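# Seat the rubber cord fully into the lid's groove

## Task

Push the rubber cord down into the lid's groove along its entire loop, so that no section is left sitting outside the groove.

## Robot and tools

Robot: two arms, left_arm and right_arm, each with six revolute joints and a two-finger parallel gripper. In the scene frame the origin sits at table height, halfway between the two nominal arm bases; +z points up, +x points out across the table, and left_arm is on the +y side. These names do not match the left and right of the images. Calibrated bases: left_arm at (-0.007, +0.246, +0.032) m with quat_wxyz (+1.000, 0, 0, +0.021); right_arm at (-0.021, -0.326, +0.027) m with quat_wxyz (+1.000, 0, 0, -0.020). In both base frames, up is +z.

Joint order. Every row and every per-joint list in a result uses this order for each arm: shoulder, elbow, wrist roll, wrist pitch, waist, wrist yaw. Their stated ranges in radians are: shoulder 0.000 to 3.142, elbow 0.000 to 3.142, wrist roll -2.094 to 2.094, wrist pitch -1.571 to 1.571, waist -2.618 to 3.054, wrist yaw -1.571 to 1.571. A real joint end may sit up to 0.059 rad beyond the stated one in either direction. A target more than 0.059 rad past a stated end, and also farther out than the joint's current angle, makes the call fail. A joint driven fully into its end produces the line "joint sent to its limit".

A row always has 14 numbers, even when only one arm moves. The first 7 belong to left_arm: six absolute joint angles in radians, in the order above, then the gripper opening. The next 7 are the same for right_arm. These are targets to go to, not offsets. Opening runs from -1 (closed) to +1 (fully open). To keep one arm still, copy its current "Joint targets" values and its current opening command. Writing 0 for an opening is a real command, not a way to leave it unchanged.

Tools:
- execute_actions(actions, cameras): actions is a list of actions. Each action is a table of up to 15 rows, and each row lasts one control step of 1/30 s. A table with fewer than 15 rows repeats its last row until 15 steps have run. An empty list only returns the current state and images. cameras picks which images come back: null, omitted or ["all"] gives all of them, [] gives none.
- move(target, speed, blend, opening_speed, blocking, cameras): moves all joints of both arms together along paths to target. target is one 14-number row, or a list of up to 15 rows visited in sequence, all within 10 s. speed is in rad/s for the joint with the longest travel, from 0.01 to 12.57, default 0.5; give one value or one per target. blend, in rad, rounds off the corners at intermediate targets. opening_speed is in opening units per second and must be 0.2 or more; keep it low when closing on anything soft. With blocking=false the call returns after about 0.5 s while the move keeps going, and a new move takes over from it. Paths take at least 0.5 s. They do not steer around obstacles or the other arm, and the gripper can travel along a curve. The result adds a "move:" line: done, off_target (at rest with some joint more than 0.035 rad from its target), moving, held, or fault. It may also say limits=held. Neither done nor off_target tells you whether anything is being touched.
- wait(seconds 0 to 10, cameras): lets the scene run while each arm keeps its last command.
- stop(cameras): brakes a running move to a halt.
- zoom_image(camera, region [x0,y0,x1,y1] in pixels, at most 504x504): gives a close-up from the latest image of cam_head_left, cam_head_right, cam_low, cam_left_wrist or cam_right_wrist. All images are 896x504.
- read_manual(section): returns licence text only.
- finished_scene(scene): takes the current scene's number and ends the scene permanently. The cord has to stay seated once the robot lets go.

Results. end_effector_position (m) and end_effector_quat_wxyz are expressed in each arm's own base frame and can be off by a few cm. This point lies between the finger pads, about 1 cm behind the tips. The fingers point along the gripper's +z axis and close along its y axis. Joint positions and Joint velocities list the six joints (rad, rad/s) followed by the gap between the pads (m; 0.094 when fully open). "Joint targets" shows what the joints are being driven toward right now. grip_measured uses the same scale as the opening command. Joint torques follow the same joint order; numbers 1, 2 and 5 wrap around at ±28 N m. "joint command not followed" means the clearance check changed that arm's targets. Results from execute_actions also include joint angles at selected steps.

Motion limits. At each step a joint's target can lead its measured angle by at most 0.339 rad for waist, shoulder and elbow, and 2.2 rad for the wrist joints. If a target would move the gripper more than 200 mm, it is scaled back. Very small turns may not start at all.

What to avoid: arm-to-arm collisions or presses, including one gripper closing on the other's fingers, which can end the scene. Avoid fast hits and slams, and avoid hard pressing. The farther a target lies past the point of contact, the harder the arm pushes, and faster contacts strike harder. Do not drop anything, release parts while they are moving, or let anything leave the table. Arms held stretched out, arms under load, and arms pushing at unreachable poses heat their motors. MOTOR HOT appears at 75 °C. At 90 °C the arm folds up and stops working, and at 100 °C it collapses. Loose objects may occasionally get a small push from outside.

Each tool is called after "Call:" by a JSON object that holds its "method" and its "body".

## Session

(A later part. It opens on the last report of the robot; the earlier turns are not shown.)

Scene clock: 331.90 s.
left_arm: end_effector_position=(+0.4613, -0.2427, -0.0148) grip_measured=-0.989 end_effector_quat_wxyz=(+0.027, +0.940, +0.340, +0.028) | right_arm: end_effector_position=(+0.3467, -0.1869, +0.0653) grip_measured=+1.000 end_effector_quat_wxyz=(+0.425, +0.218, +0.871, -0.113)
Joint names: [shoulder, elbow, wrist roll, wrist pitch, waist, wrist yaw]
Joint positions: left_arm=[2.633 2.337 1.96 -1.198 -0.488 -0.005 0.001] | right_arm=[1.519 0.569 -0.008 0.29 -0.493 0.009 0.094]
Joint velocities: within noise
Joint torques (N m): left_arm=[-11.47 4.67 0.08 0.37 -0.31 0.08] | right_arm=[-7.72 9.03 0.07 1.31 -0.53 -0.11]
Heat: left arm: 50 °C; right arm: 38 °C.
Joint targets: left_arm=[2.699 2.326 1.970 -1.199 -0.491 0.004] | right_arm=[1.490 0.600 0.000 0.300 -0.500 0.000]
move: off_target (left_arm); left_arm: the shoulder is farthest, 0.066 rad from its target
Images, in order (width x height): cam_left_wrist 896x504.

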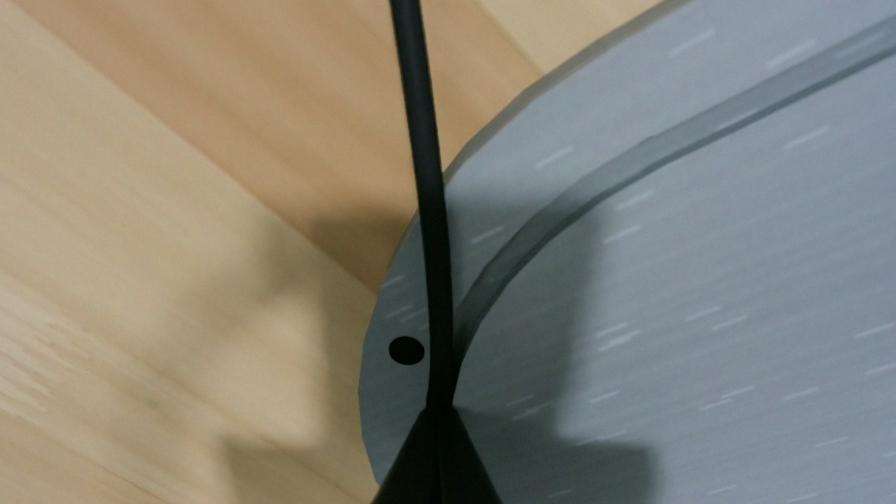

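Call:
{"method": "move", "body": {"target": [[2.735,2.29,1.97,-1.169,-0.4905,0.004,-1,1.49,0.6,0,0.3,-0.5,0,1],[2.55,2.325,1.97,-1.23,-0.491,0.004,-1,1.49,0.6,0,0.3,-0.5,0,1],[2.55,2.325,2.06,-1.206,-0.502,0.004,-1,1.49,0.6,0,0.3,-0.5,0,1],[2.697,2.322,2.06,-1.210,-0.502,0.004,-1,1.49,0.6,0,0.3,-0.5,0,1]], "speed": [0.15,0.3,0.3,0.25], "cameras": ["cam_left_wrist"]}}

Call:
{"method": "zoom_image", "body": {"camera": "cam_left_wrist", "region": [300, 100, 700, 504]}}

Scene clock: 334.30 s.
left_arm: end_effector_position=(+0.4567, -0.2465, -0.0149) grip_measured=-0.989 end_effector_quat_wxyz=(+0.022, +0.956, +0.292, +0.026) | right_arm: end_effector_position=(+0.3467, -0.1869, +0.0653) grip_measured=+1.000 end_effector_quat_wxyz=(+0.425, +0.218, +0.871, -0.113)
Joint names: [shoulder, elbow, wrist roll, wrist pitch, waist, wrist yaw]
Joint positions: left_arm=[2.633 2.337 2.049 -1.207 -0.499 -0.006 0.001] | right_arm=[1.519 0.569 -0.008 0.29 -0.493 0.009 0.094]
Joint velocities: within noise
Joint torques (N m): left_arm=[-11.73 4.26 0.07 0.3 0.03 0.07] | right_arm=[-7.61 9.18 0.03 1.32 -0.76 -0.11]
Heat: left arm: 50 °C; right arm: 38 °C.
Joint targets: left_arm=[2.697 2.322 2.060 -1.210 -0.502 0.004] | right_arm=[1.490 0.600 0.000 0.300 -0.500 0.000]
move: off_target (left_arm); left_arm: the shoulder is farthest, 0.064 rad from its target
Images, in order (width x height): cam_left_wrist 896x504.

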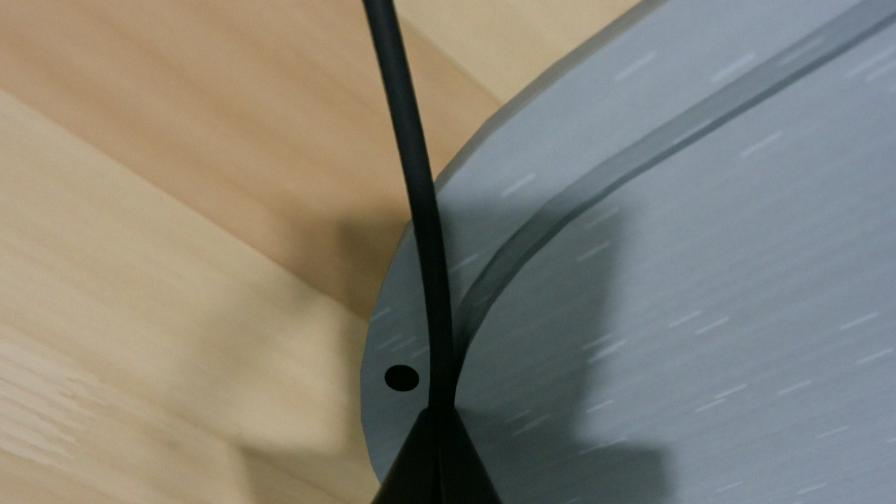

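Scaled by 1.248 from the camera's 896x504 image, which has a finer 1280x720 frame.

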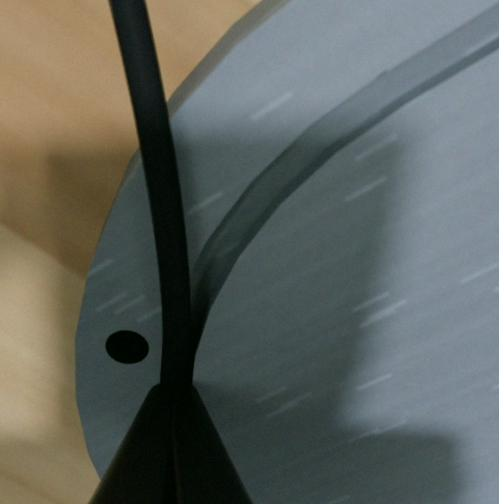

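Call:
{"method": "move", "body": {"target": [[2.733,2.286,2.06,-1.18,-0.502,0.004,-1,1.49,0.6,0,0.3,-0.5,0,1],[2.54,2.315,2.06,-1.24,-0.503,0.004,-1,1.49,0.6,0,0.3,-0.5,0,1],[2.54,2.312,2.09,-1.214,-0.513,0.004,-1,1.49,0.6,0,0.3,-0.5,0,1],[2.69,2.31,2.09,-1.219,-0.513,0.004,-1,1.49,0.6,0,0.3,-0.5,0,1]], "speed": [0.15,0.3,0.3,0.25], "cameras": ["cam_left_wrist"]}}

Call:
{"method": "zoom_image", "body": {"camera": "cam_left_wrist", "region": [300, 100, 700, 504]}}

Scene clock: 336.70 s.
left_arm: end_effector_position=(+0.4510, -0.2504, -0.0148) grip_measured=-0.989 end_effector_quat_wxyz=(+0.019, +0.962, +0.272, +0.022) | right_arm: end_effector_position=(+0.3467, -0.1869, +0.0653) grip_measured=+1.000 end_effector_quat_wxyz=(+0.425, +0.218, +0.871, -0.113)
Joint names: [shoulder, elbow, wrist roll, wrist pitch, waist, wrist yaw]
Joint positions: left_arm=[2.627 2.327 2.08 -1.212 -0.511 -0.005 0.001] | right_arm=[1.519 0.569 -0.008 0.29 -0.493 0.009 0.094]
Joint velocities: within noise
Joint torques (N m): left_arm=[-11.59 4.14 0.08 0.31 -0.17 0.04] | right_arm=[-7.75 8.99 0.08 1.32 -0.58 -0.08]
Heat: left arm: 50 °C; right arm: 38 °C.
Joint targets: left_arm=[2.690 2.310 2.090 -1.219 -0.513 0.004] | right_arm=[1.490 0.600 0.000 0.300 -0.500 0.000]
move: off_target (left_arm); left_arm: the shoulder is farthest, 0.063 rad from its target
Images, in order (width x height): cam_left_wrist 896x504.

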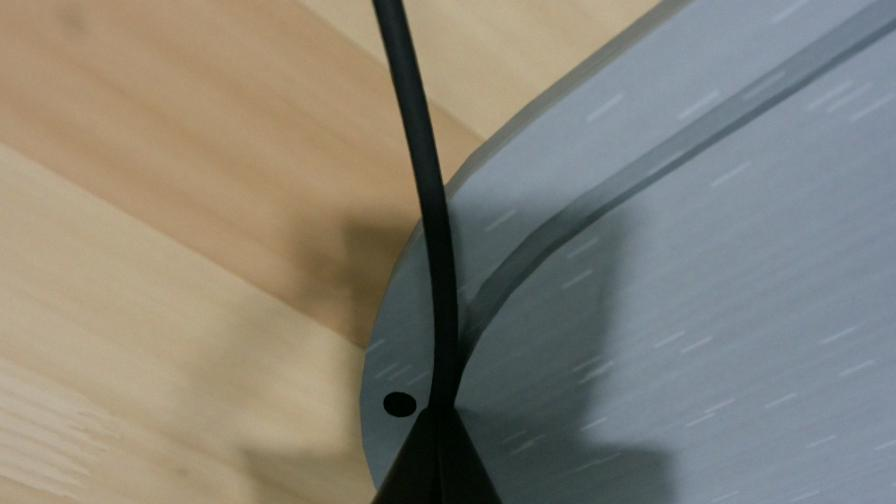

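Scaled by 1.248 from the camera's 896x504 image, which has a finer 1280x720 frame.

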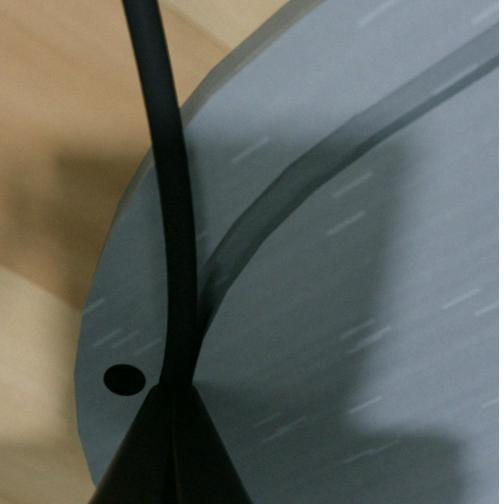

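Call:
{"method": "move", "body": {"target": [[2.727,2.274,2.09,-1.189,-0.513,0.004,-1,1.49,0.6,0,0.3,-0.5,0,1],[2.53,2.30,2.09,-1.25,-0.514,0.004,-1,1.49,0.6,0,0.3,-0.5,0,1],[2.53,2.292,2.09,-1.225,-0.523,0.004,-1,1.49,0.6,0,0.3,-0.5,0,1],[2.68,2.29,2.09,-1.230,-0.523,0.004,-1,1.49,0.6,0,0.3,-0.5,0,1]], "speed": [0.15,0.3,0.3,0.25], "cameras": ["cam_left_wrist"]}}

Call:
{"method": "zoom_image", "body": {"camera": "cam_left_wrist", "region": [300, 100, 700, 504]}}

Scene clock: 338.93 s.
left_arm: end_effector_position=(+0.4425, -0.2505, -0.0150) grip_measured=-0.989 end_effector_quat_wxyz=(+0.009, +0.963, +0.267, +0.015) | right_arm: end_effector_position=(+0.3467, -0.1869, +0.0653) grip_measured=+1.000 end_effector_quat_wxyz=(+0.425, +0.218, +0.871, -0.113)
Joint names: [shoulder, elbow, wrist roll, wrist pitch, waist, wrist yaw]
Joint positions: left_arm=[2.617 2.307 2.08 -1.227 -0.52 -0.009 0.001] | right_arm=[1.519 0.569 -0.008 0.29 -0.493 0.009 0.094]
Joint velocities: within noise
Joint torques (N m): left_arm=[-11.73 4 0.09 0.29 -0.44 0.12] | right_arm=[-7.66 9.14 0.04 1.31 -0.68 -0.09]
Heat: left arm: 51 °C; right arm: 38 °C.
Joint targets: left_arm=[2.680 2.290 2.090 -1.230 -0.523 0.004] | right_arm=[1.490 0.600 0.000 0.300 -0.500 0.000]
move: off_target (left_arm); left_arm: the shoulder is farthest, 0.063 rad from its target
Images, in order (width x height): cam_left_wrist 896x504.

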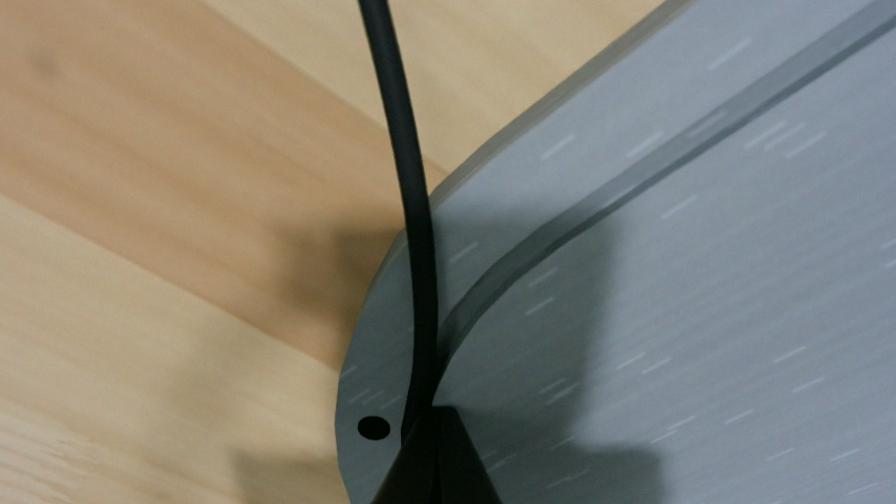

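Scaled by 1.248 from the camera's 896x504 image, which has a finer 1280x720 frame.

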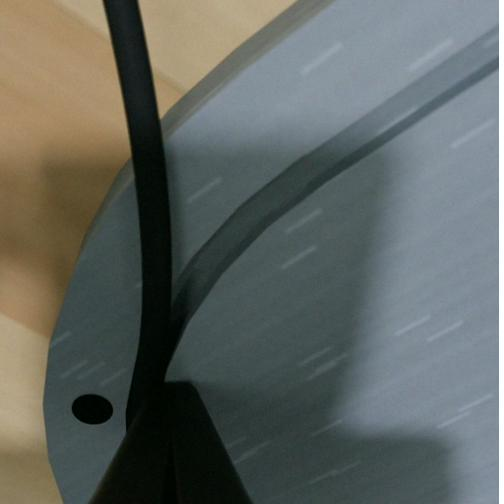

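Call:
{"method": "move", "body": {"target": [[2.53,2.302,2.09,-1.24,-0.523,0.004,-1,1.49,0.6,0,0.3,-0.5,0,1],[2.53,2.302,2.09,-1.215,-0.523,0.004,-1,1.49,0.6,0,0.3,-0.5,0,1],[2.684,2.3,2.09,-1.220,-0.523,0.004,-1,1.49,0.6,0,0.3,-0.5,0,1]], "speed": [0.3,0.3,0.25], "cameras": ["cam_left_wrist"]}}

Call:
{"method": "zoom_image", "body": {"camera": "cam_left_wrist", "region": [300, 100, 700, 504]}}

Scene clock: 340.73 s.
left_arm: end_effector_position=(+0.4443, -0.2511, -0.0149) grip_measured=-0.989 end_effector_quat_wxyz=(+0.011, +0.963, +0.267, +0.019) | right_arm: end_effector_position=(+0.3467, -0.1869, +0.0653) grip_measured=+1.000 end_effector_quat_wxyz=(+0.425, +0.218, +0.871, -0.113)
Joint names: [shoulder, elbow, wrist roll, wrist pitch, waist, wrist yaw]
Joint positions: left_arm=[2.617 2.308 2.081 -1.219 -0.52 -0.011 0.001] | right_arm=[1.519 0.569 -0.008 0.29 -0.493 0.009 0.094]
Joint velocities: within noise
Joint torques (N m): left_arm=[-11.3 4.82 0.04 0.31 -0.29 0.06] | right_arm=[-7.49 9.11 0.07 1.34 -0.7 -0.06]
Heat: left arm: 51 °C; right arm: 38 °C.
Joint targets: left_arm=[2.684 2.300 2.090 -1.220 -0.523 0.004] | right_arm=[1.490 0.600 0.000 0.300 -0.500 0.000]
move: off_target (left_arm); left_arm: the shoulder is farthest, 0.067 rad from its target
Images, in order (width x height): cam_left_wrist 896x504.

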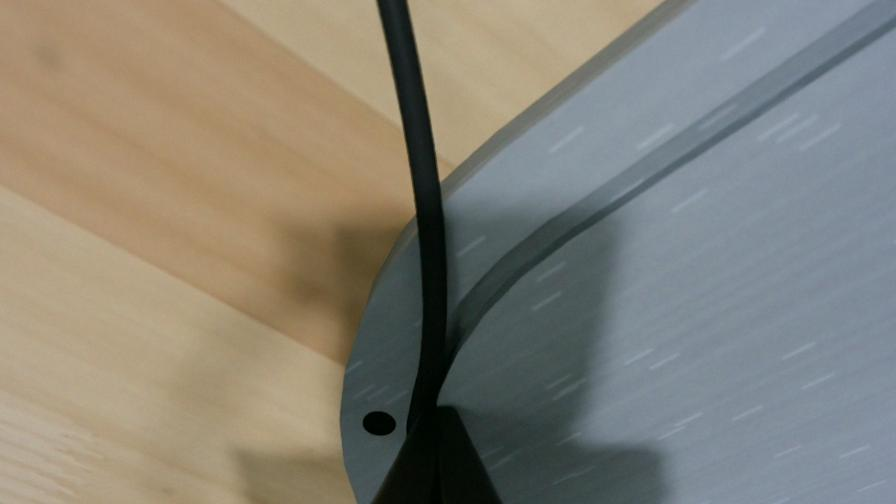

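Scaled by 1.248 from the camera's 896x504 image, which has a finer 1280x720 frame.

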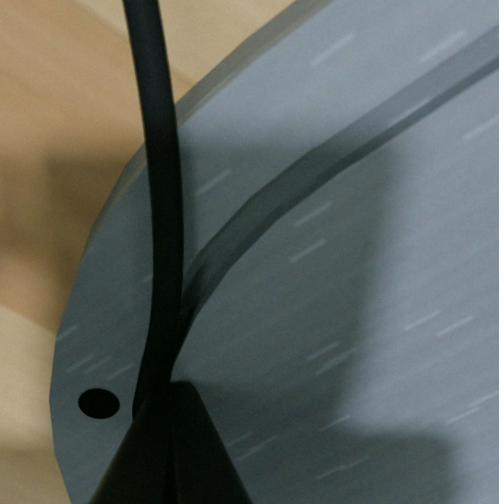

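Call:
{"method": "move", "body": {"target": [[2.53,2.31,2.09,-1.23,-0.522,0.004,-1,1.49,0.6,0,0.3,-0.5,0,1],[2.53,2.31,2.09,-1.204,-0.522,0.004,-1,1.49,0.6,0,0.3,-0.5,0,1],[2.684,2.305,2.09,-1.209,-0.522,0.004,-1,1.49,0.6,0,0.3,-0.5,0,1]], "speed": [0.3,0.3,0.25], "cameras": ["cam_left_wrist"]}}

Call:
{"method": "zoom_image", "body": {"camera": "cam_left_wrist", "region": [300, 100, 700, 504]}}

Scene clock: 342.50 s.
left_arm: end_effector_position=(+0.4471, -0.2530, -0.0152) grip_measured=-0.989 end_effector_quat_wxyz=(+0.016, +0.963, +0.267, +0.023) | right_arm: end_effector_position=(+0.3467, -0.1869, +0.0653) grip_measured=+1.000 end_effector_quat_wxyz=(+0.425, +0.218, +0.871, -0.113)
Joint names: [shoulder, elbow, wrist roll, wrist pitch, waist, wrist yaw]
Joint positions: left_arm=[2.618 2.308 2.081 -1.206 -0.52 -0.009 0.001] | right_arm=[1.519 0.569 -0.008 0.29 -0.493 0.009 0.094]
Joint velocities: within noise
Joint torques (N m): left_arm=[-11.55 5.38 0.08 0.35 -0.18 0.12] | right_arm=[-7.72 8.98 0.1 1.29 -0.65 -0.09]
Heat: left arm: 51 °C; right arm: 38 °C.
Joint targets: left_arm=[2.684 2.305 2.090 -1.209 -0.522 0.004] | right_arm=[1.490 0.600 0.000 0.300 -0.500 0.000]
move: off_target (left_arm); left_arm: the shoulder is farthest, 0.066 rad from its target
Images, in order (width x height): cam_left_wrist 896x504.

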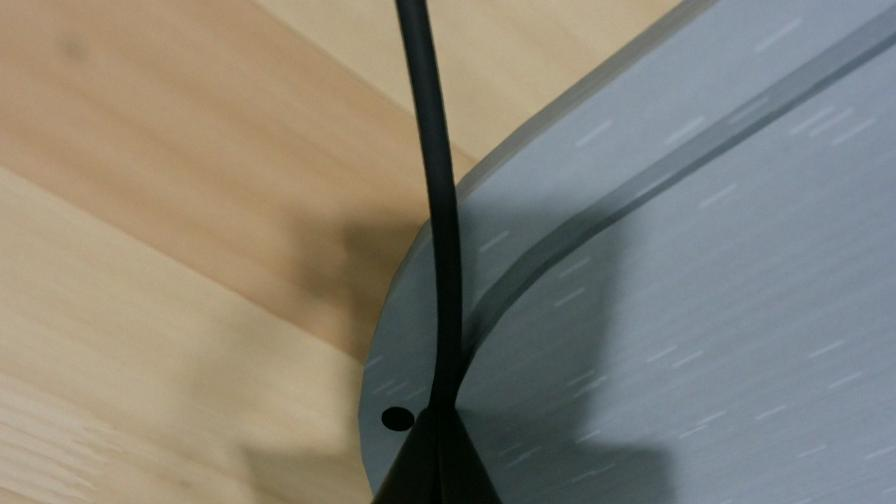

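Scaled by 1.248 from the camera's 896x504 image, which has a finer 1280x720 frame.

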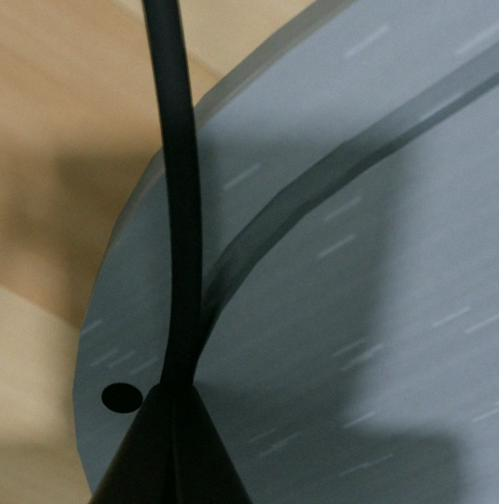

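Call:
{"method": "move", "body": {"target": [[2.72,2.27,2.09,-1.18,-0.522,0.004,-1,1.49,0.6,0,0.3,-0.5,0,1],[2.50,2.30,2.09,-1.25,-0.523,0.004,-1,1.49,0.6,0,0.3,-0.5,0,1],[2.42,2.28,0.6,-1.25,-0.528,0.004,-1,1.49,0.6,0,0.3,-0.5,0,1],[2.42,2.28,-0.81,-1.22,-0.532,0.004,-1,1.49,0.6,0,0.3,-0.5,0,1],[2.54,2.28,-0.81,-1.215,-0.532,0.004,-1,1.49,0.6,0,0.3,-0.5,0,1]], "speed": [0.15,0.4,1.2,1.2,0.3], "cameras": ["cam_left_wrist"]}}

Call:
{"method": "zoom_image", "body": {"camera": "cam_left_wrist", "region": [300, 100, 700, 504]}}

Scene clock: 347.63 s.
left_arm: end_effector_position=(+0.4460, -0.2588, +0.0262) grip_measured=-0.989 end_effector_quat_wxyz=(+0.044, -0.137, +0.989, -0.036) | right_arm: end_effector_position=(+0.3467, -0.1869, +0.0653) grip_measured=+1.000 end_effector_quat_wxyz=(+0.425, +0.218, +0.871, -0.113)
Joint names: [shoulder, elbow, wrist roll, wrist pitch, waist, wrist yaw]
Joint positions: left_arm=[2.525 2.293 -0.802 -1.225 -0.527 0.002 0.001] | right_arm=[1.519 0.569 -0.008 0.29 -0.493 0.009 0.094]
Joint velocities: within noise
Joint torques (N m): left_arm=[-15.71 4.34 -0.12 0.47 -0.46 0.05] | right_arm=[-7.68 9.03 0.02 1.33 -0.59 -0.06]
Heat: left arm: 52 °C; right arm: 38 °C.
Joint targets: left_arm=[2.540 2.280 -0.810 -1.215 -0.532 0.004] | right_arm=[1.490 0.600 0.000 0.300 -0.500 0.000]
move: done
Images, in order (width x height): cam_left_wrist 896x504.

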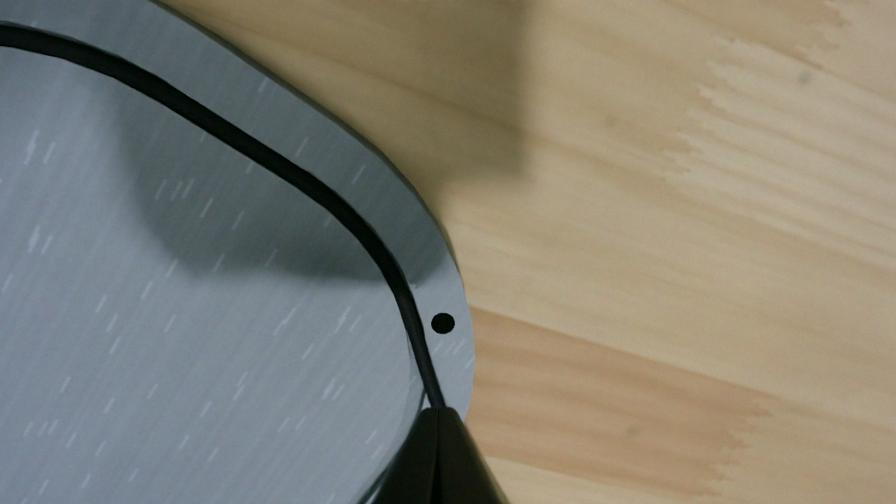

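Scaled by 1.248 from the camera's 896x504 image, which has a finer 1280x720 frame.

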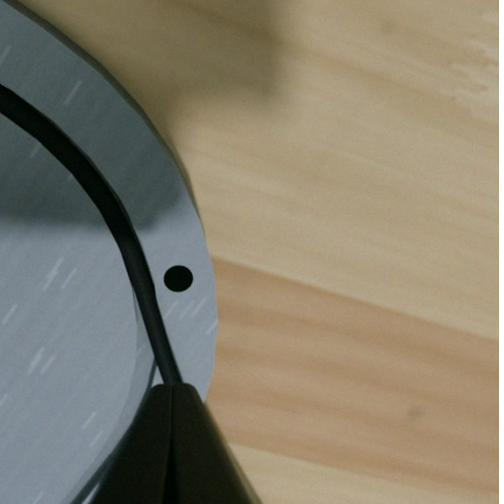

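Call:
{"method": "move", "body": {"target": [2.673,2.285,-0.81,-1.219,-0.532,0.004,-1,1.49,0.6,0,0.3,-0.5,0,1], "speed": 0.25, "cameras": ["cam_left_wrist"]}}

Call:
{"method": "zoom_image", "body": {"camera": "cam_left_wrist", "region": [300, 100, 700, 504]}}

Scene clock: 348.53 s.
left_arm: end_effector_position=(+0.4380, -0.2533, -0.0148) grip_measured=-0.989 end_effector_quat_wxyz=(+0.012, -0.138, +0.990, -0.008) | right_arm: end_effector_position=(+0.3467, -0.1869, +0.0653) grip_measured=+1.000 end_effector_quat_wxyz=(+0.425, +0.218, +0.871, -0.113)
Joint names: [shoulder, elbow, wrist roll, wrist pitch, waist, wrist yaw]
Joint positions: left_arm=[2.609 2.293 -0.804 -1.226 -0.527 -0.002 0.001] | right_arm=[1.519 0.569 -0.008 0.29 -0.493 0.009 0.094]
Joint velocities: within noise
Joint torques (N m): left_arm=[-11.33 4.93 -0.05 0.36 -0.38 0.02] | right_arm=[-7.64 9.05 0.07 1.27 -0.7 -0.09]
Heat: left arm: 51 °C; right arm: 38 °C.
Joint targets: left_arm=[2.673 2.285 -0.810 -1.219 -0.532 0.004] | right_arm=[1.490 0.600 0.000 0.300 -0.500 0.000]
move: off_target (left_arm); left_arm: the shoulder is farthest, 0.064 rad from its target
Images, in order (width x height): cam_left_wrist 896x504.

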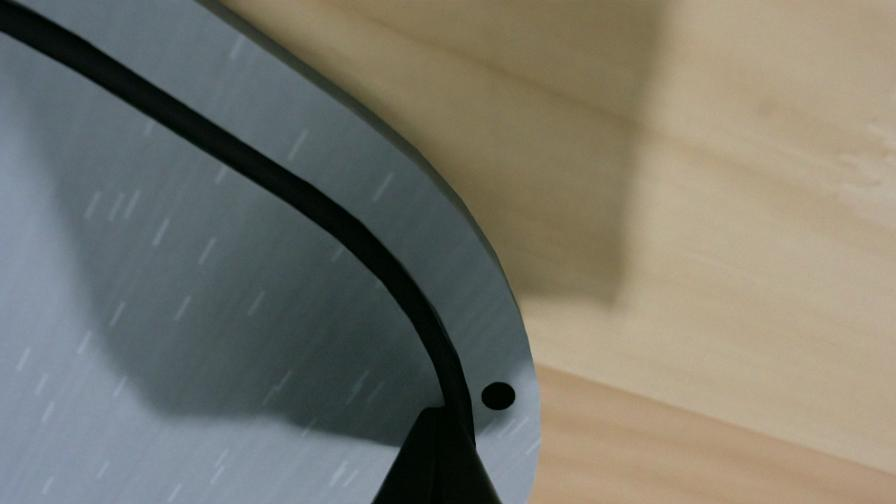

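Scaled by 1.248 from the camera's 896x504 image, which has a finer 1280x720 frame.

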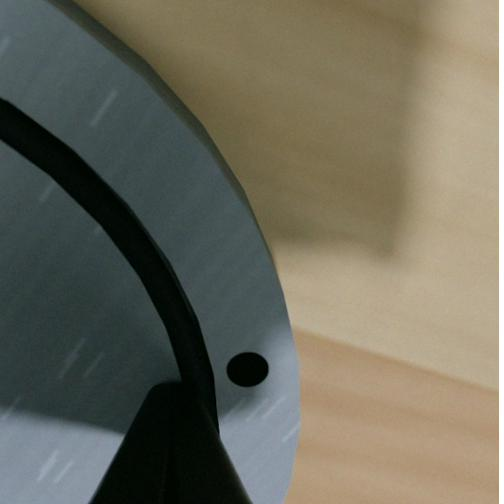

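Call:
{"method": "move", "body": {"target": [[2.54,2.295,-0.81,-1.23,-0.5355,0.004,-1,1.49,0.6,0,0.3,-0.5,0,1],[2.54,2.295,-0.81,-1.205,-0.5355,0.004,-1,1.49,0.6,0,0.3,-0.5,0,1],[2.676,2.29,-0.81,-1.210,-0.5355,0.004,-1,1.49,0.6,0,0.3,-0.5,0,1]], "speed": [0.3,0.3,0.25], "cameras": ["cam_left_wrist"]}}

Call:
{"method": "zoom_image", "body": {"camera": "cam_left_wrist", "region": [300, 100, 700, 504]}}

Scene clock: 350.23 s.
left_arm: end_effector_position=(+0.4381, -0.2534, -0.0148) grip_measured=-0.989 end_effector_quat_wxyz=(+0.012, -0.138, +0.990, -0.008) | right_arm: end_effector_position=(+0.3467, -0.1869, +0.0653) grip_measured=+1.000 end_effector_quat_wxyz=(+0.425, +0.218, +0.871, -0.113)
Joint names: [shoulder, elbow, wrist roll, wrist pitch, waist, wrist yaw]
Joint positions: left_arm=[2.609 2.293 -0.804 -1.225 -0.527 -0.002 0.001] | right_arm=[1.519 0.569 -0.008 0.29 -0.493 0.009 0.094]
Joint velocities: within noise
Joint torques (N m): left_arm=[-11.25 5.24 -0.12 0.45 -0.65 0.06] | right_arm=[-7.57 8.91 0.04 1.33 -0.62 -0.1]
Heat: left arm: 52 °C; right arm: 38 °C.
Joint targets: left_arm=[2.676 2.290 -0.810 -1.210 -0.535 0.004] | right_arm=[1.490 0.600 0.000 0.300 -0.500 0.000]
move: off_target (left_arm); left_arm: the shoulder is farthest, 0.067 rad from its target
Images, in order (width x height): cam_left_wrist 896x504.

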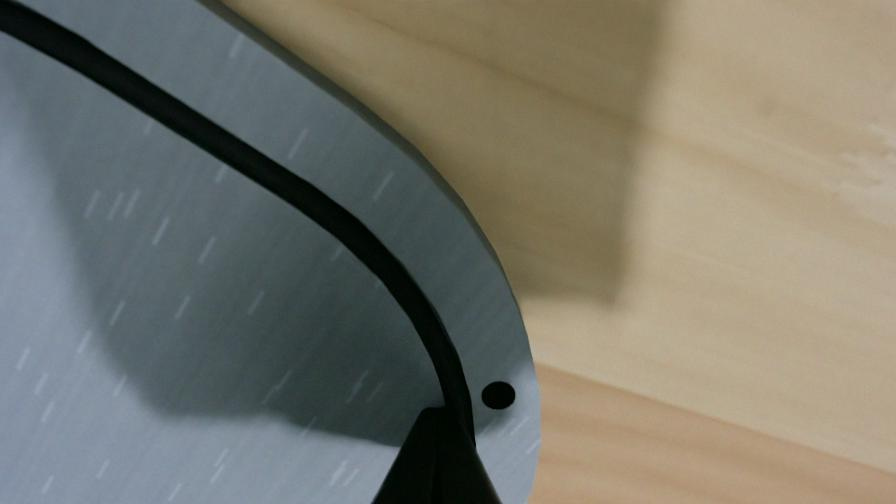

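Scaled by 1.248 from the camera's 896x504 image, which has a finer 1280x720 frame.

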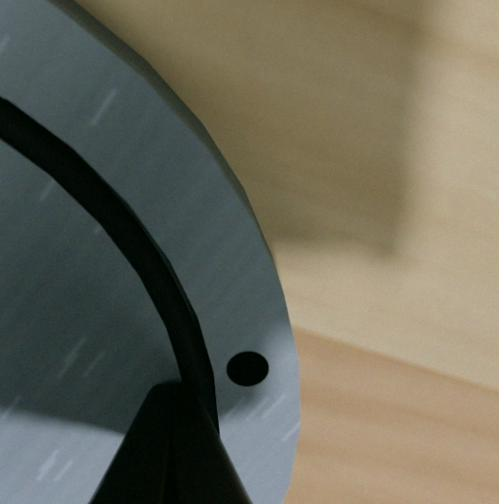

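Call:
{"method": "move", "body": {"target": [[2.54,2.30,-0.81,-1.19,-0.545,0.004,-1,1.49,0.6,0,0.3,-0.5,0,1],[2.54,2.30,-0.81,-1.207,-0.529,0.004,-1,1.49,0.6,0,0.3,-0.5,0,1],[2.676,2.29,-0.81,-1.210,-0.529,0.004,-1,1.49,0.6,0,0.3,-0.5,0,1]], "speed": [0.3,0.3,0.25], "cameras": ["cam_left_wrist"]}}

Call:
{"method": "zoom_image", "body": {"camera": "cam_left_wrist", "region": [300, 100, 700, 504]}}

Scene clock: 354.43 s.
left_arm: end_effector_position=(+0.4381, -0.2535, -0.0148) grip_measured=-0.989 end_effector_quat_wxyz=(+0.014, -0.137, +0.990, -0.006) | right_arm: end_effector_position=(+0.3467, -0.1869, +0.0653) grip_measured=+1.000 end_effector_quat_wxyz=(+0.425, +0.218, +0.871, -0.113)
Joint names: [shoulder, elbow, wrist roll, wrist pitch, waist, wrist yaw]
Joint positions: left_arm=[2.609 2.293 -0.804 -1.225 -0.529 -0.008 0.001] | right_arm=[1.519 0.569 -0.008 0.29 -0.493 0.009 0.094]
Joint velocities: within noise
Joint torques (N m): left_arm=[-11.1 5.01 -0.11 0.39 0.02 0.11] | right_arm=[-7.58 9.18 0.04 1.34 -0.64 -0.12]
Heat: left arm: 50 °C; right arm: 38 °C.
Joint targets: left_arm=[2.676 2.290 -0.810 -1.210 -0.529 0.004] | right_arm=[1.490 0.600 0.000 0.300 -0.500 0.000]
move: off_target (left_arm); left_arm: the shoulder is farthest, 0.067 rad from its target
Images, in order (width x height): cam_left_wrist 896x504.

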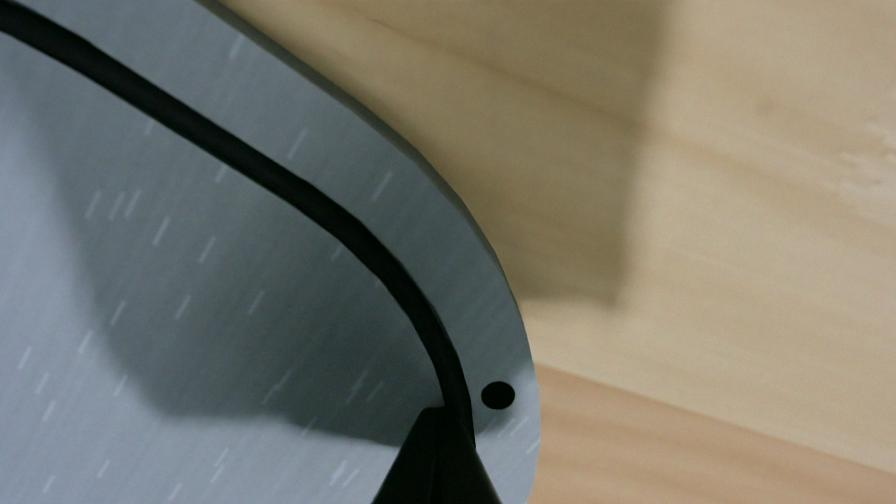

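Scaled by 1.248 from the camera's 896x504 image, which has a finer 1280x720 frame.

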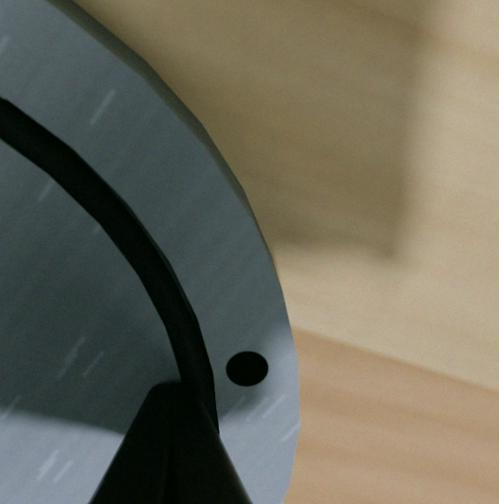

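Call:
{"method": "move", "body": {"target": [[2.54,2.30,-0.81,-1.18,-0.54,0.004,-1,1.49,0.6,0,0.3,-0.5,0,1],[2.54,2.30,-0.81,-1.195,-0.537,0.004,-1,1.49,0.6,0,0.3,-0.5,0,1],[2.67,2.295,-0.81,-1.200,-0.537,0.004,-1,1.49,0.6,0,0.3,-0.5,0,1]], "speed": [0.3,0.3,0.25], "cameras": ["cam_left_wrist"]}}

Call:
{"method": "zoom_image", "body": {"camera": "cam_left_wrist", "region": [300, 100, 700, 504]}}

Scene clock: 356.03 s.
left_arm: end_effector_position=(+0.4383, -0.2537, -0.0146) grip_measured=-0.989 end_effector_quat_wxyz=(+0.015, -0.137, +0.990, -0.006) | right_arm: end_effector_position=(+0.3467, -0.1869, +0.0653) grip_measured=+1.000 end_effector_quat_wxyz=(+0.425, +0.218, +0.871, -0.113)
Joint names: [shoulder, elbow, wrist roll, wrist pitch, waist, wrist yaw]
Joint positions: left_arm=[2.609 2.293 -0.804 -1.224 -0.529 -0.008 0.001] | right_arm=[1.519 0.569 -0.008 0.29 -0.493 0.009 0.094]
Joint velocities: within noise
Joint torques (N m): left_arm=[-11.63 5.65 -0.11 0.54 -0.7 0.09] | right_arm=[-7.66 9.06 0.01 1.37 -0.5 -0.09]
Heat: left arm: 50 °C; right arm: 38 °C.
Joint targets: left_arm=[2.670 2.295 -0.810 -1.200 -0.537 0.004] | right_arm=[1.490 0.600 0.000 0.300 -0.500 0.000]
move: off_target (left_arm); left_arm: the shoulder is farthest, 0.061 rad from its target
Images, in order (width x height): cam_left_wrist 896x504.

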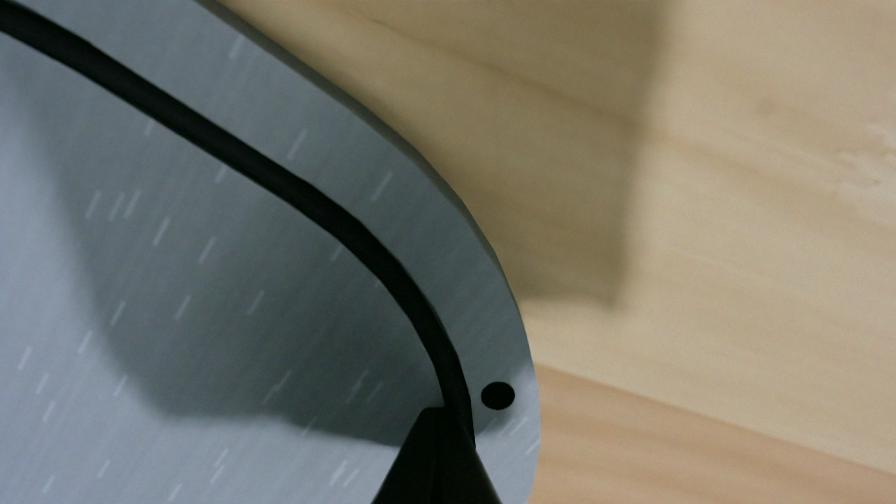

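Scaled by 1.248 from the camera's 896x504 image, which has a finer 1280x720 frame.

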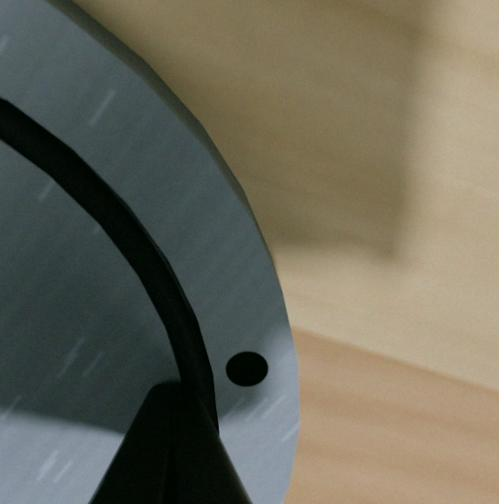

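Call:
{"method": "move", "body": {"target": [2.5,2.30,-0.81,-1.2,-0.537,0.004,-1,1.49,0.6,0,0.3,-0.5,0,1], "speed": 0.3, "cameras": ["cam_left_wrist"]}}

Call:
{"method": "zoom_image", "body": {"camera": "cam_left_wrist", "region": [300, 100, 700, 504]}}

Scene clock: 357.37 s.
left_arm: end_effector_position=(+0.4451, -0.2614, +0.0113) grip_measured=-0.989 end_effector_quat_wxyz=(+0.038, -0.135, +0.990, -0.031) | right_arm: end_effector_position=(+0.3467, -0.1869, +0.0653) grip_measured=+1.000 end_effector_quat_wxyz=(+0.425, +0.218, +0.871, -0.113)
Joint names: [shoulder, elbow, wrist roll, wrist pitch, waist, wrist yaw]
Joint positions: left_arm=[2.556 2.293 -0.804 -1.21 -0.532 0.001 0.001] | right_arm=[1.519 0.569 -0.008 0.29 -0.493 0.009 0.094]
Joint velocities: within noise
Joint torques (N m): left_arm=[-22.82 6 -0.02 0.49 -0.35 0] | right_arm=[-7.58 9.11 0.05 1.28 -0.62 -0.11]
Heat: left arm: 51 °C; right arm: 38 °C.
Joint targets: left_arm=[2.500 2.300 -0.810 -1.200 -0.537 0.004] | right_arm=[1.490 0.600 0.000 0.300 -0.500 0.000]
move: off_target (left_arm); left_arm: the shoulder is farthest, 0.056 rad from its target
Images, in order (width x height): cam_left_wrist 896x504.

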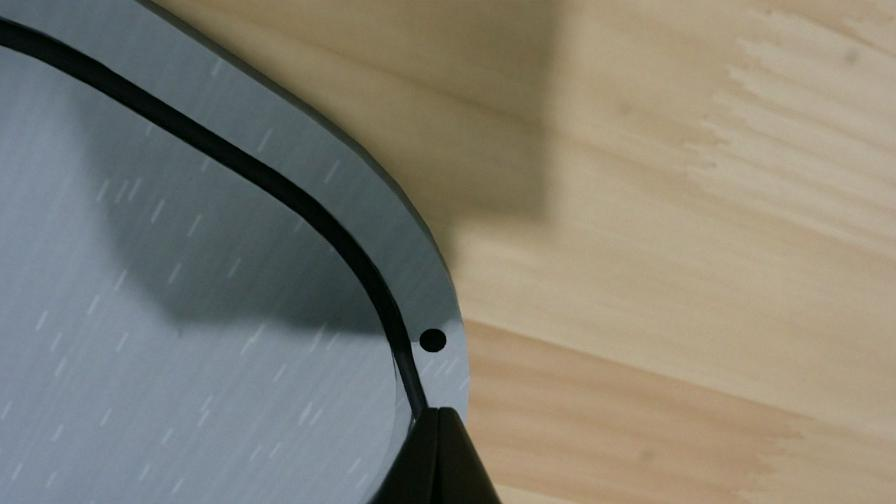

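Scaled by 1.248 from the camera's 896x504 image, which has a finer 1280x720 frame.

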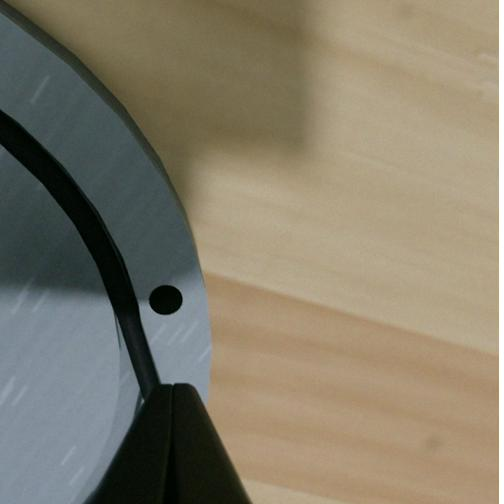

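Call:
{"method": "move", "body": {"target": [2.668,2.293,-0.81,-1.211,-0.535,0.004,-1,1.49,0.6,0,0.3,-0.5,0,1], "speed": 0.25, "cameras": ["cam_left_wrist"]}}

Call:
{"method": "zoom_image", "body": {"camera": "cam_left_wrist", "region": [300, 100, 700, 504]}}

Scene clock: 358.53 s.
left_arm: end_effector_position=(+0.4373, -0.2574, -0.0146) grip_measured=-0.989 end_effector_quat_wxyz=(+0.013, -0.135, +0.991, -0.012) | right_arm: end_effector_position=(+0.3467, -0.1869, +0.0653) grip_measured=+1.000 end_effector_quat_wxyz=(+0.425, +0.218, +0.871, -0.113)
Joint names: [shoulder, elbow, wrist roll, wrist pitch, waist, wrist yaw]
Joint positions: left_arm=[2.609 2.293 -0.804 -1.22 -0.533 0.004 0.001] | right_arm=[1.519 0.569 -0.008 0.29 -0.493 0.009 0.094]
Joint velocities: within noise
Joint torques (N m): left_arm=[-11.74 5.34 -0.05 0.39 -0.36 0.01] | right_arm=[-7.66 8.91 0.07 1.33 -0.39 -0.08]
Heat: left arm: 51 °C; right arm: 38 °C.
Joint targets: left_arm=[2.668 2.293 -0.810 -1.211 -0.535 0.004] | right_arm=[1.490 0.600 0.000 0.300 -0.500 0.000]
move: off_target (left_arm); left_arm: the shoulder is farthest, 0.059 rad from its target
Images, in order (width x height): cam_left_wrist 896x504.

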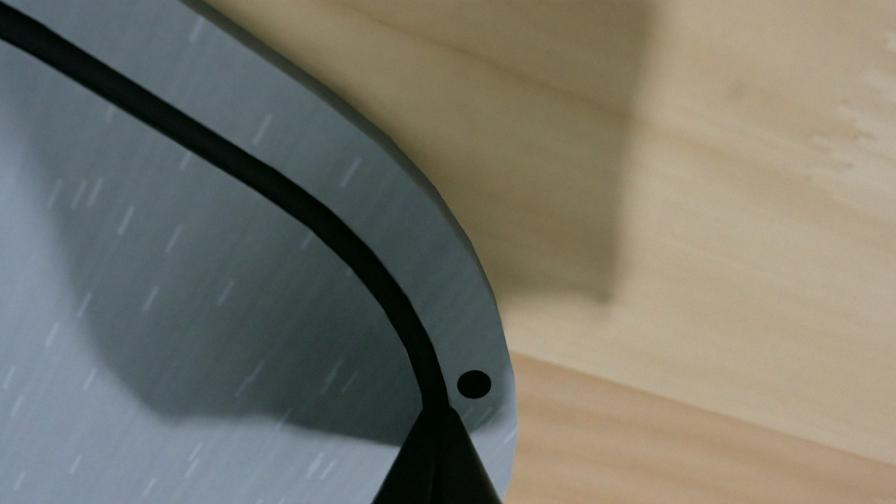

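Scaled by 1.248 from the camera's 896x504 image, which has a finer 1280x720 frame.

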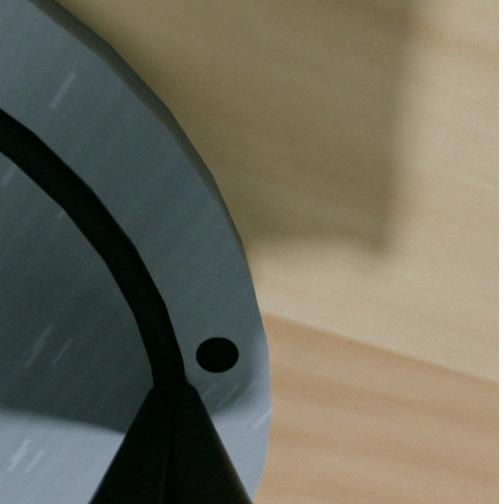

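Call:
{"method": "move", "body": {"target": [[2.71,2.258,-0.81,-1.185,-0.534,0.004,-1,1.49,0.6,0,0.3,-0.5,0,1],[2.47,2.27,-0.81,-1.25,-0.536,0.004,-1,1.49,0.6,0,0.3,-0.5,0,1],[2.47,2.272,-0.7,-1.22,-0.544,0.004,-1,1.49,0.6,0,0.3,-0.5,0,1],[2.657,2.272,-0.7,-1.220,-0.544,0.004,-1,1.49,0.6,0,0.3,-0.5,0,1]], "speed": [0.15,0.4,0.3,0.25], "cameras": ["cam_left_wrist"]}}

Call:
{"method": "zoom_image", "body": {"camera": "cam_left_wrist", "region": [300, 100, 700, 504]}}

Scene clock: 361.20 s.
left_arm: end_effector_position=(+0.4294, -0.2550, -0.0147) grip_measured=-0.989 end_effector_quat_wxyz=(+0.004, -0.083, +0.997, -0.001) | right_arm: end_effector_position=(+0.3467, -0.1869, +0.0653) grip_measured=+1.000 end_effector_quat_wxyz=(+0.425, +0.218, +0.871, -0.113)
Joint names: [shoulder, elbow, wrist roll, wrist pitch, waist, wrist yaw]
Joint positions: left_arm=[2.6 2.277 -0.704 -1.24 -0.539 -0.002 0.001] | right_arm=[1.519 0.569 -0.008 0.29 -0.493 0.009 0.094]
Joint velocities: within noise
Joint torques (N m): left_arm=[-12.22 5.19 0 0.42 -0.54 0.01] | right_arm=[-7.68 9.13 0.06 1.35 -0.53 -0.06]
Heat: left arm: 51 °C; right arm: 38 °C.
Joint targets: left_arm=[2.657 2.272 -0.700 -1.220 -0.544 0.004] | right_arm=[1.490 0.600 0.000 0.300 -0.500 0.000]
move: off_target (left_arm); left_arm: the shoulder is farthest, 0.057 rad from its target
Images, in order (width x height): cam_left_wrist 896x504.

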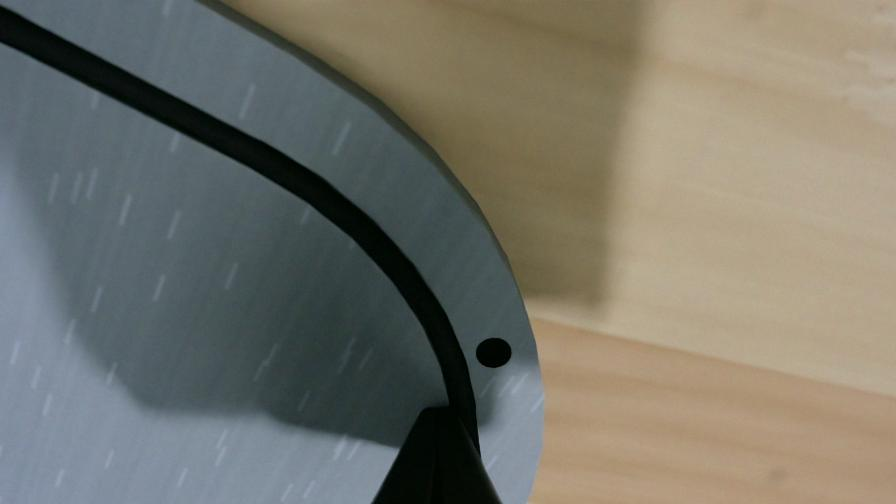

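Scaled by 1.248 from the camera's 896x504 image, which has a finer 1280x720 frame.

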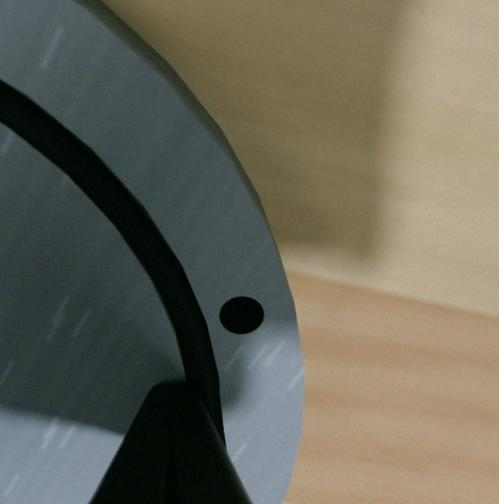

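Call:
{"method": "move", "body": {"target": [[2.47,2.275,-0.7,-1.205,-0.551,0.004,-1,1.49,0.6,0,0.3,-0.5,0,1],[2.655,2.275,-0.7,-1.211,-0.551,0.004,-1,1.49,0.6,0,0.3,-0.5,0,1]], "speed": [0.3,0.25], "cameras": ["cam_left_wrist"]}}

Call:
{"method": "zoom_image", "body": {"camera": "cam_left_wrist", "region": [300, 100, 700, 504]}}

Scene clock: 363.10 s.
left_arm: end_effector_position=(+0.4343, -0.2649, -0.0144) grip_measured=-0.989 end_effector_quat_wxyz=(+0.017, -0.078, +0.997, -0.015) | right_arm: end_effector_position=(+0.3467, -0.1869, +0.0653) grip_measured=+1.000 end_effector_quat_wxyz=(+0.425, +0.218, +0.871, -0.113)
Joint names: [shoulder, elbow, wrist roll, wrist pitch, waist, wrist yaw]
Joint positions: left_arm=[2.6 2.277 -0.704 -1.203 -0.548 0.004 0.001] | right_arm=[1.519 0.569 -0.008 0.29 -0.493 0.009 0.094]
Joint velocities: within noise
Joint torques (N m): left_arm=[-12.38 5.3 0.06 0.27 -0.4 0.01] | right_arm=[-7.56 9.07 0.09 1.32 -0.68 -0.11]
Heat: left arm: 51 °C; right arm: 38 °C.
Joint targets: left_arm=[2.655 2.275 -0.700 -1.211 -0.551 0.004] | right_arm=[1.490 0.600 0.000 0.300 -0.500 0.000]
move: off_target (left_arm); left_arm: the shoulder is farthest, 0.055 rad from its target
Images, in order (width x height): cam_left_wrist 896x504.

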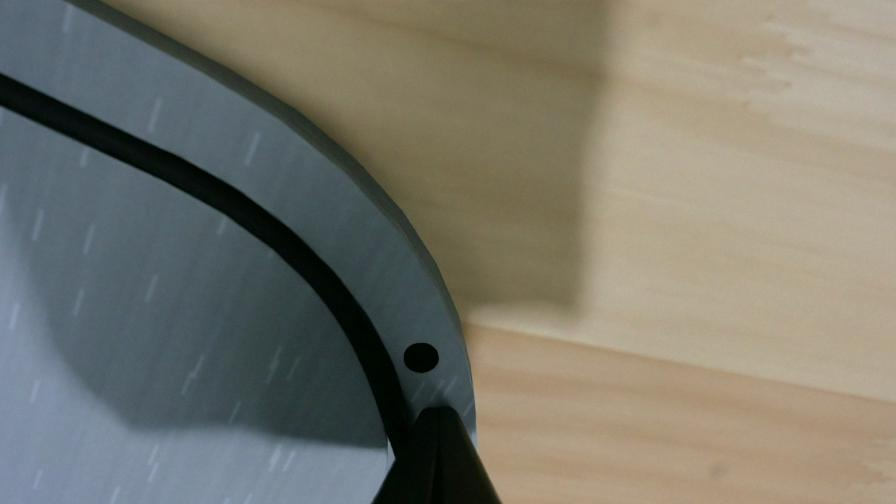

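Scaled by 1.248 from the camera's 896x504 image, which has a finer 1280x720 frame.

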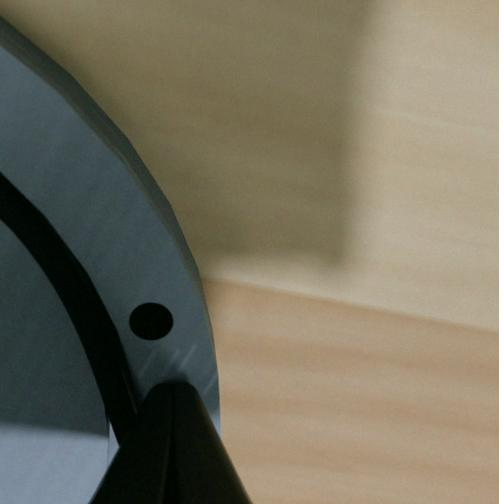

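Call:
{"method": "move", "body": {"target": [[2.47,2.275,-0.7,-1.215,-0.54,0.004,-1,1.49,0.6,0,0.3,-0.5,0,1],[2.655,2.275,-0.7,-1.235,-0.54,0.004,-1,1.49,0.6,0,0.3,-0.5,0,1]], "speed": [0.3,0.25], "cameras": ["cam_left_wrist"]}}

Call:
{"method": "zoom_image", "body": {"camera": "cam_left_wrist", "region": [300, 100, 700, 504]}}

Scene clock: 365.03 s.
left_arm: end_effector_position=(+0.4311, -0.2568, -0.0142) grip_measured=-0.989 end_effector_quat_wxyz=(+0.008, -0.082, +0.997, -0.004) | right_arm: end_effector_position=(+0.3467, -0.1869, +0.0653) grip_measured=+1.000 end_effector_quat_wxyz=(+0.425, +0.218, +0.871, -0.113)
Joint names: [shoulder, elbow, wrist roll, wrist pitch, waist, wrist yaw]
Joint positions: left_arm=[2.6 2.277 -0.704 -1.231 -0.54 -0.002 0.001] | right_arm=[1.519 0.569 -0.008 0.29 -0.493 0.009 0.094]
Joint velocities: within noise
Joint torques (N m): left_arm=[-12.41 5.42 0 0.26 -0.05 -0.04] | right_arm=[-7.61 9.13 0.06 1.3 -0.5 -0.09]
Heat: left arm: 51 °C; right arm: 38 °C.
Joint targets: left_arm=[2.655 2.275 -0.700 -1.235 -0.540 0.004] | right_arm=[1.490 0.600 0.000 0.300 -0.500 0.000]
move: off_target (left_arm); left_arm: the shoulder is farthest, 0.055 rad from its target
Images, in order (width x height): cam_left_wrist 896x504.

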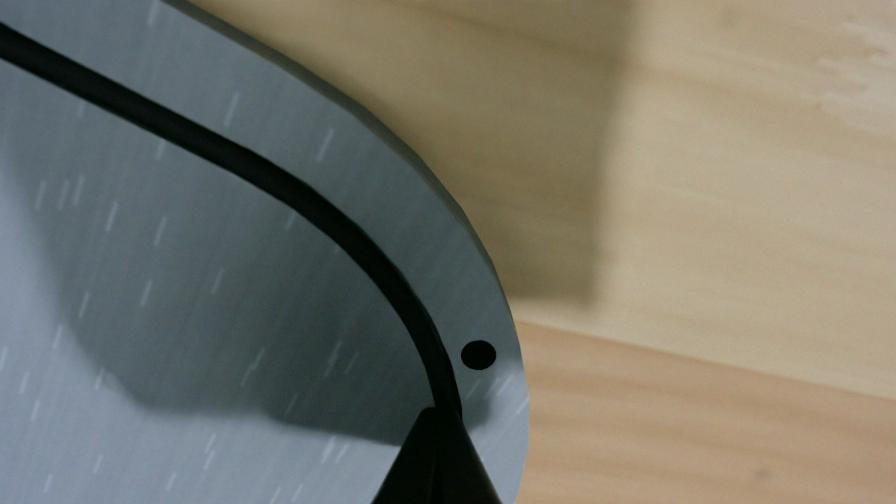

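Scaled by 1.248 from the camera's 896x504 image, which has a finer 1280x720 frame.

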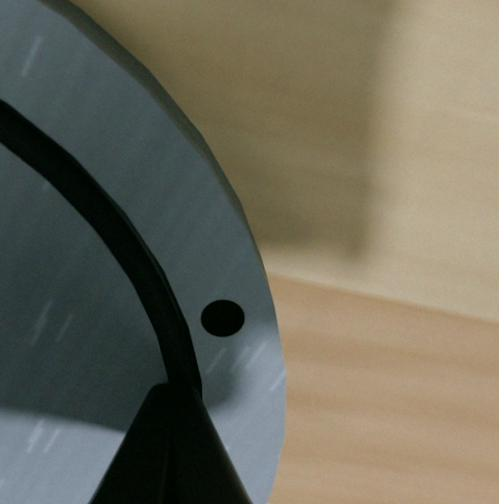

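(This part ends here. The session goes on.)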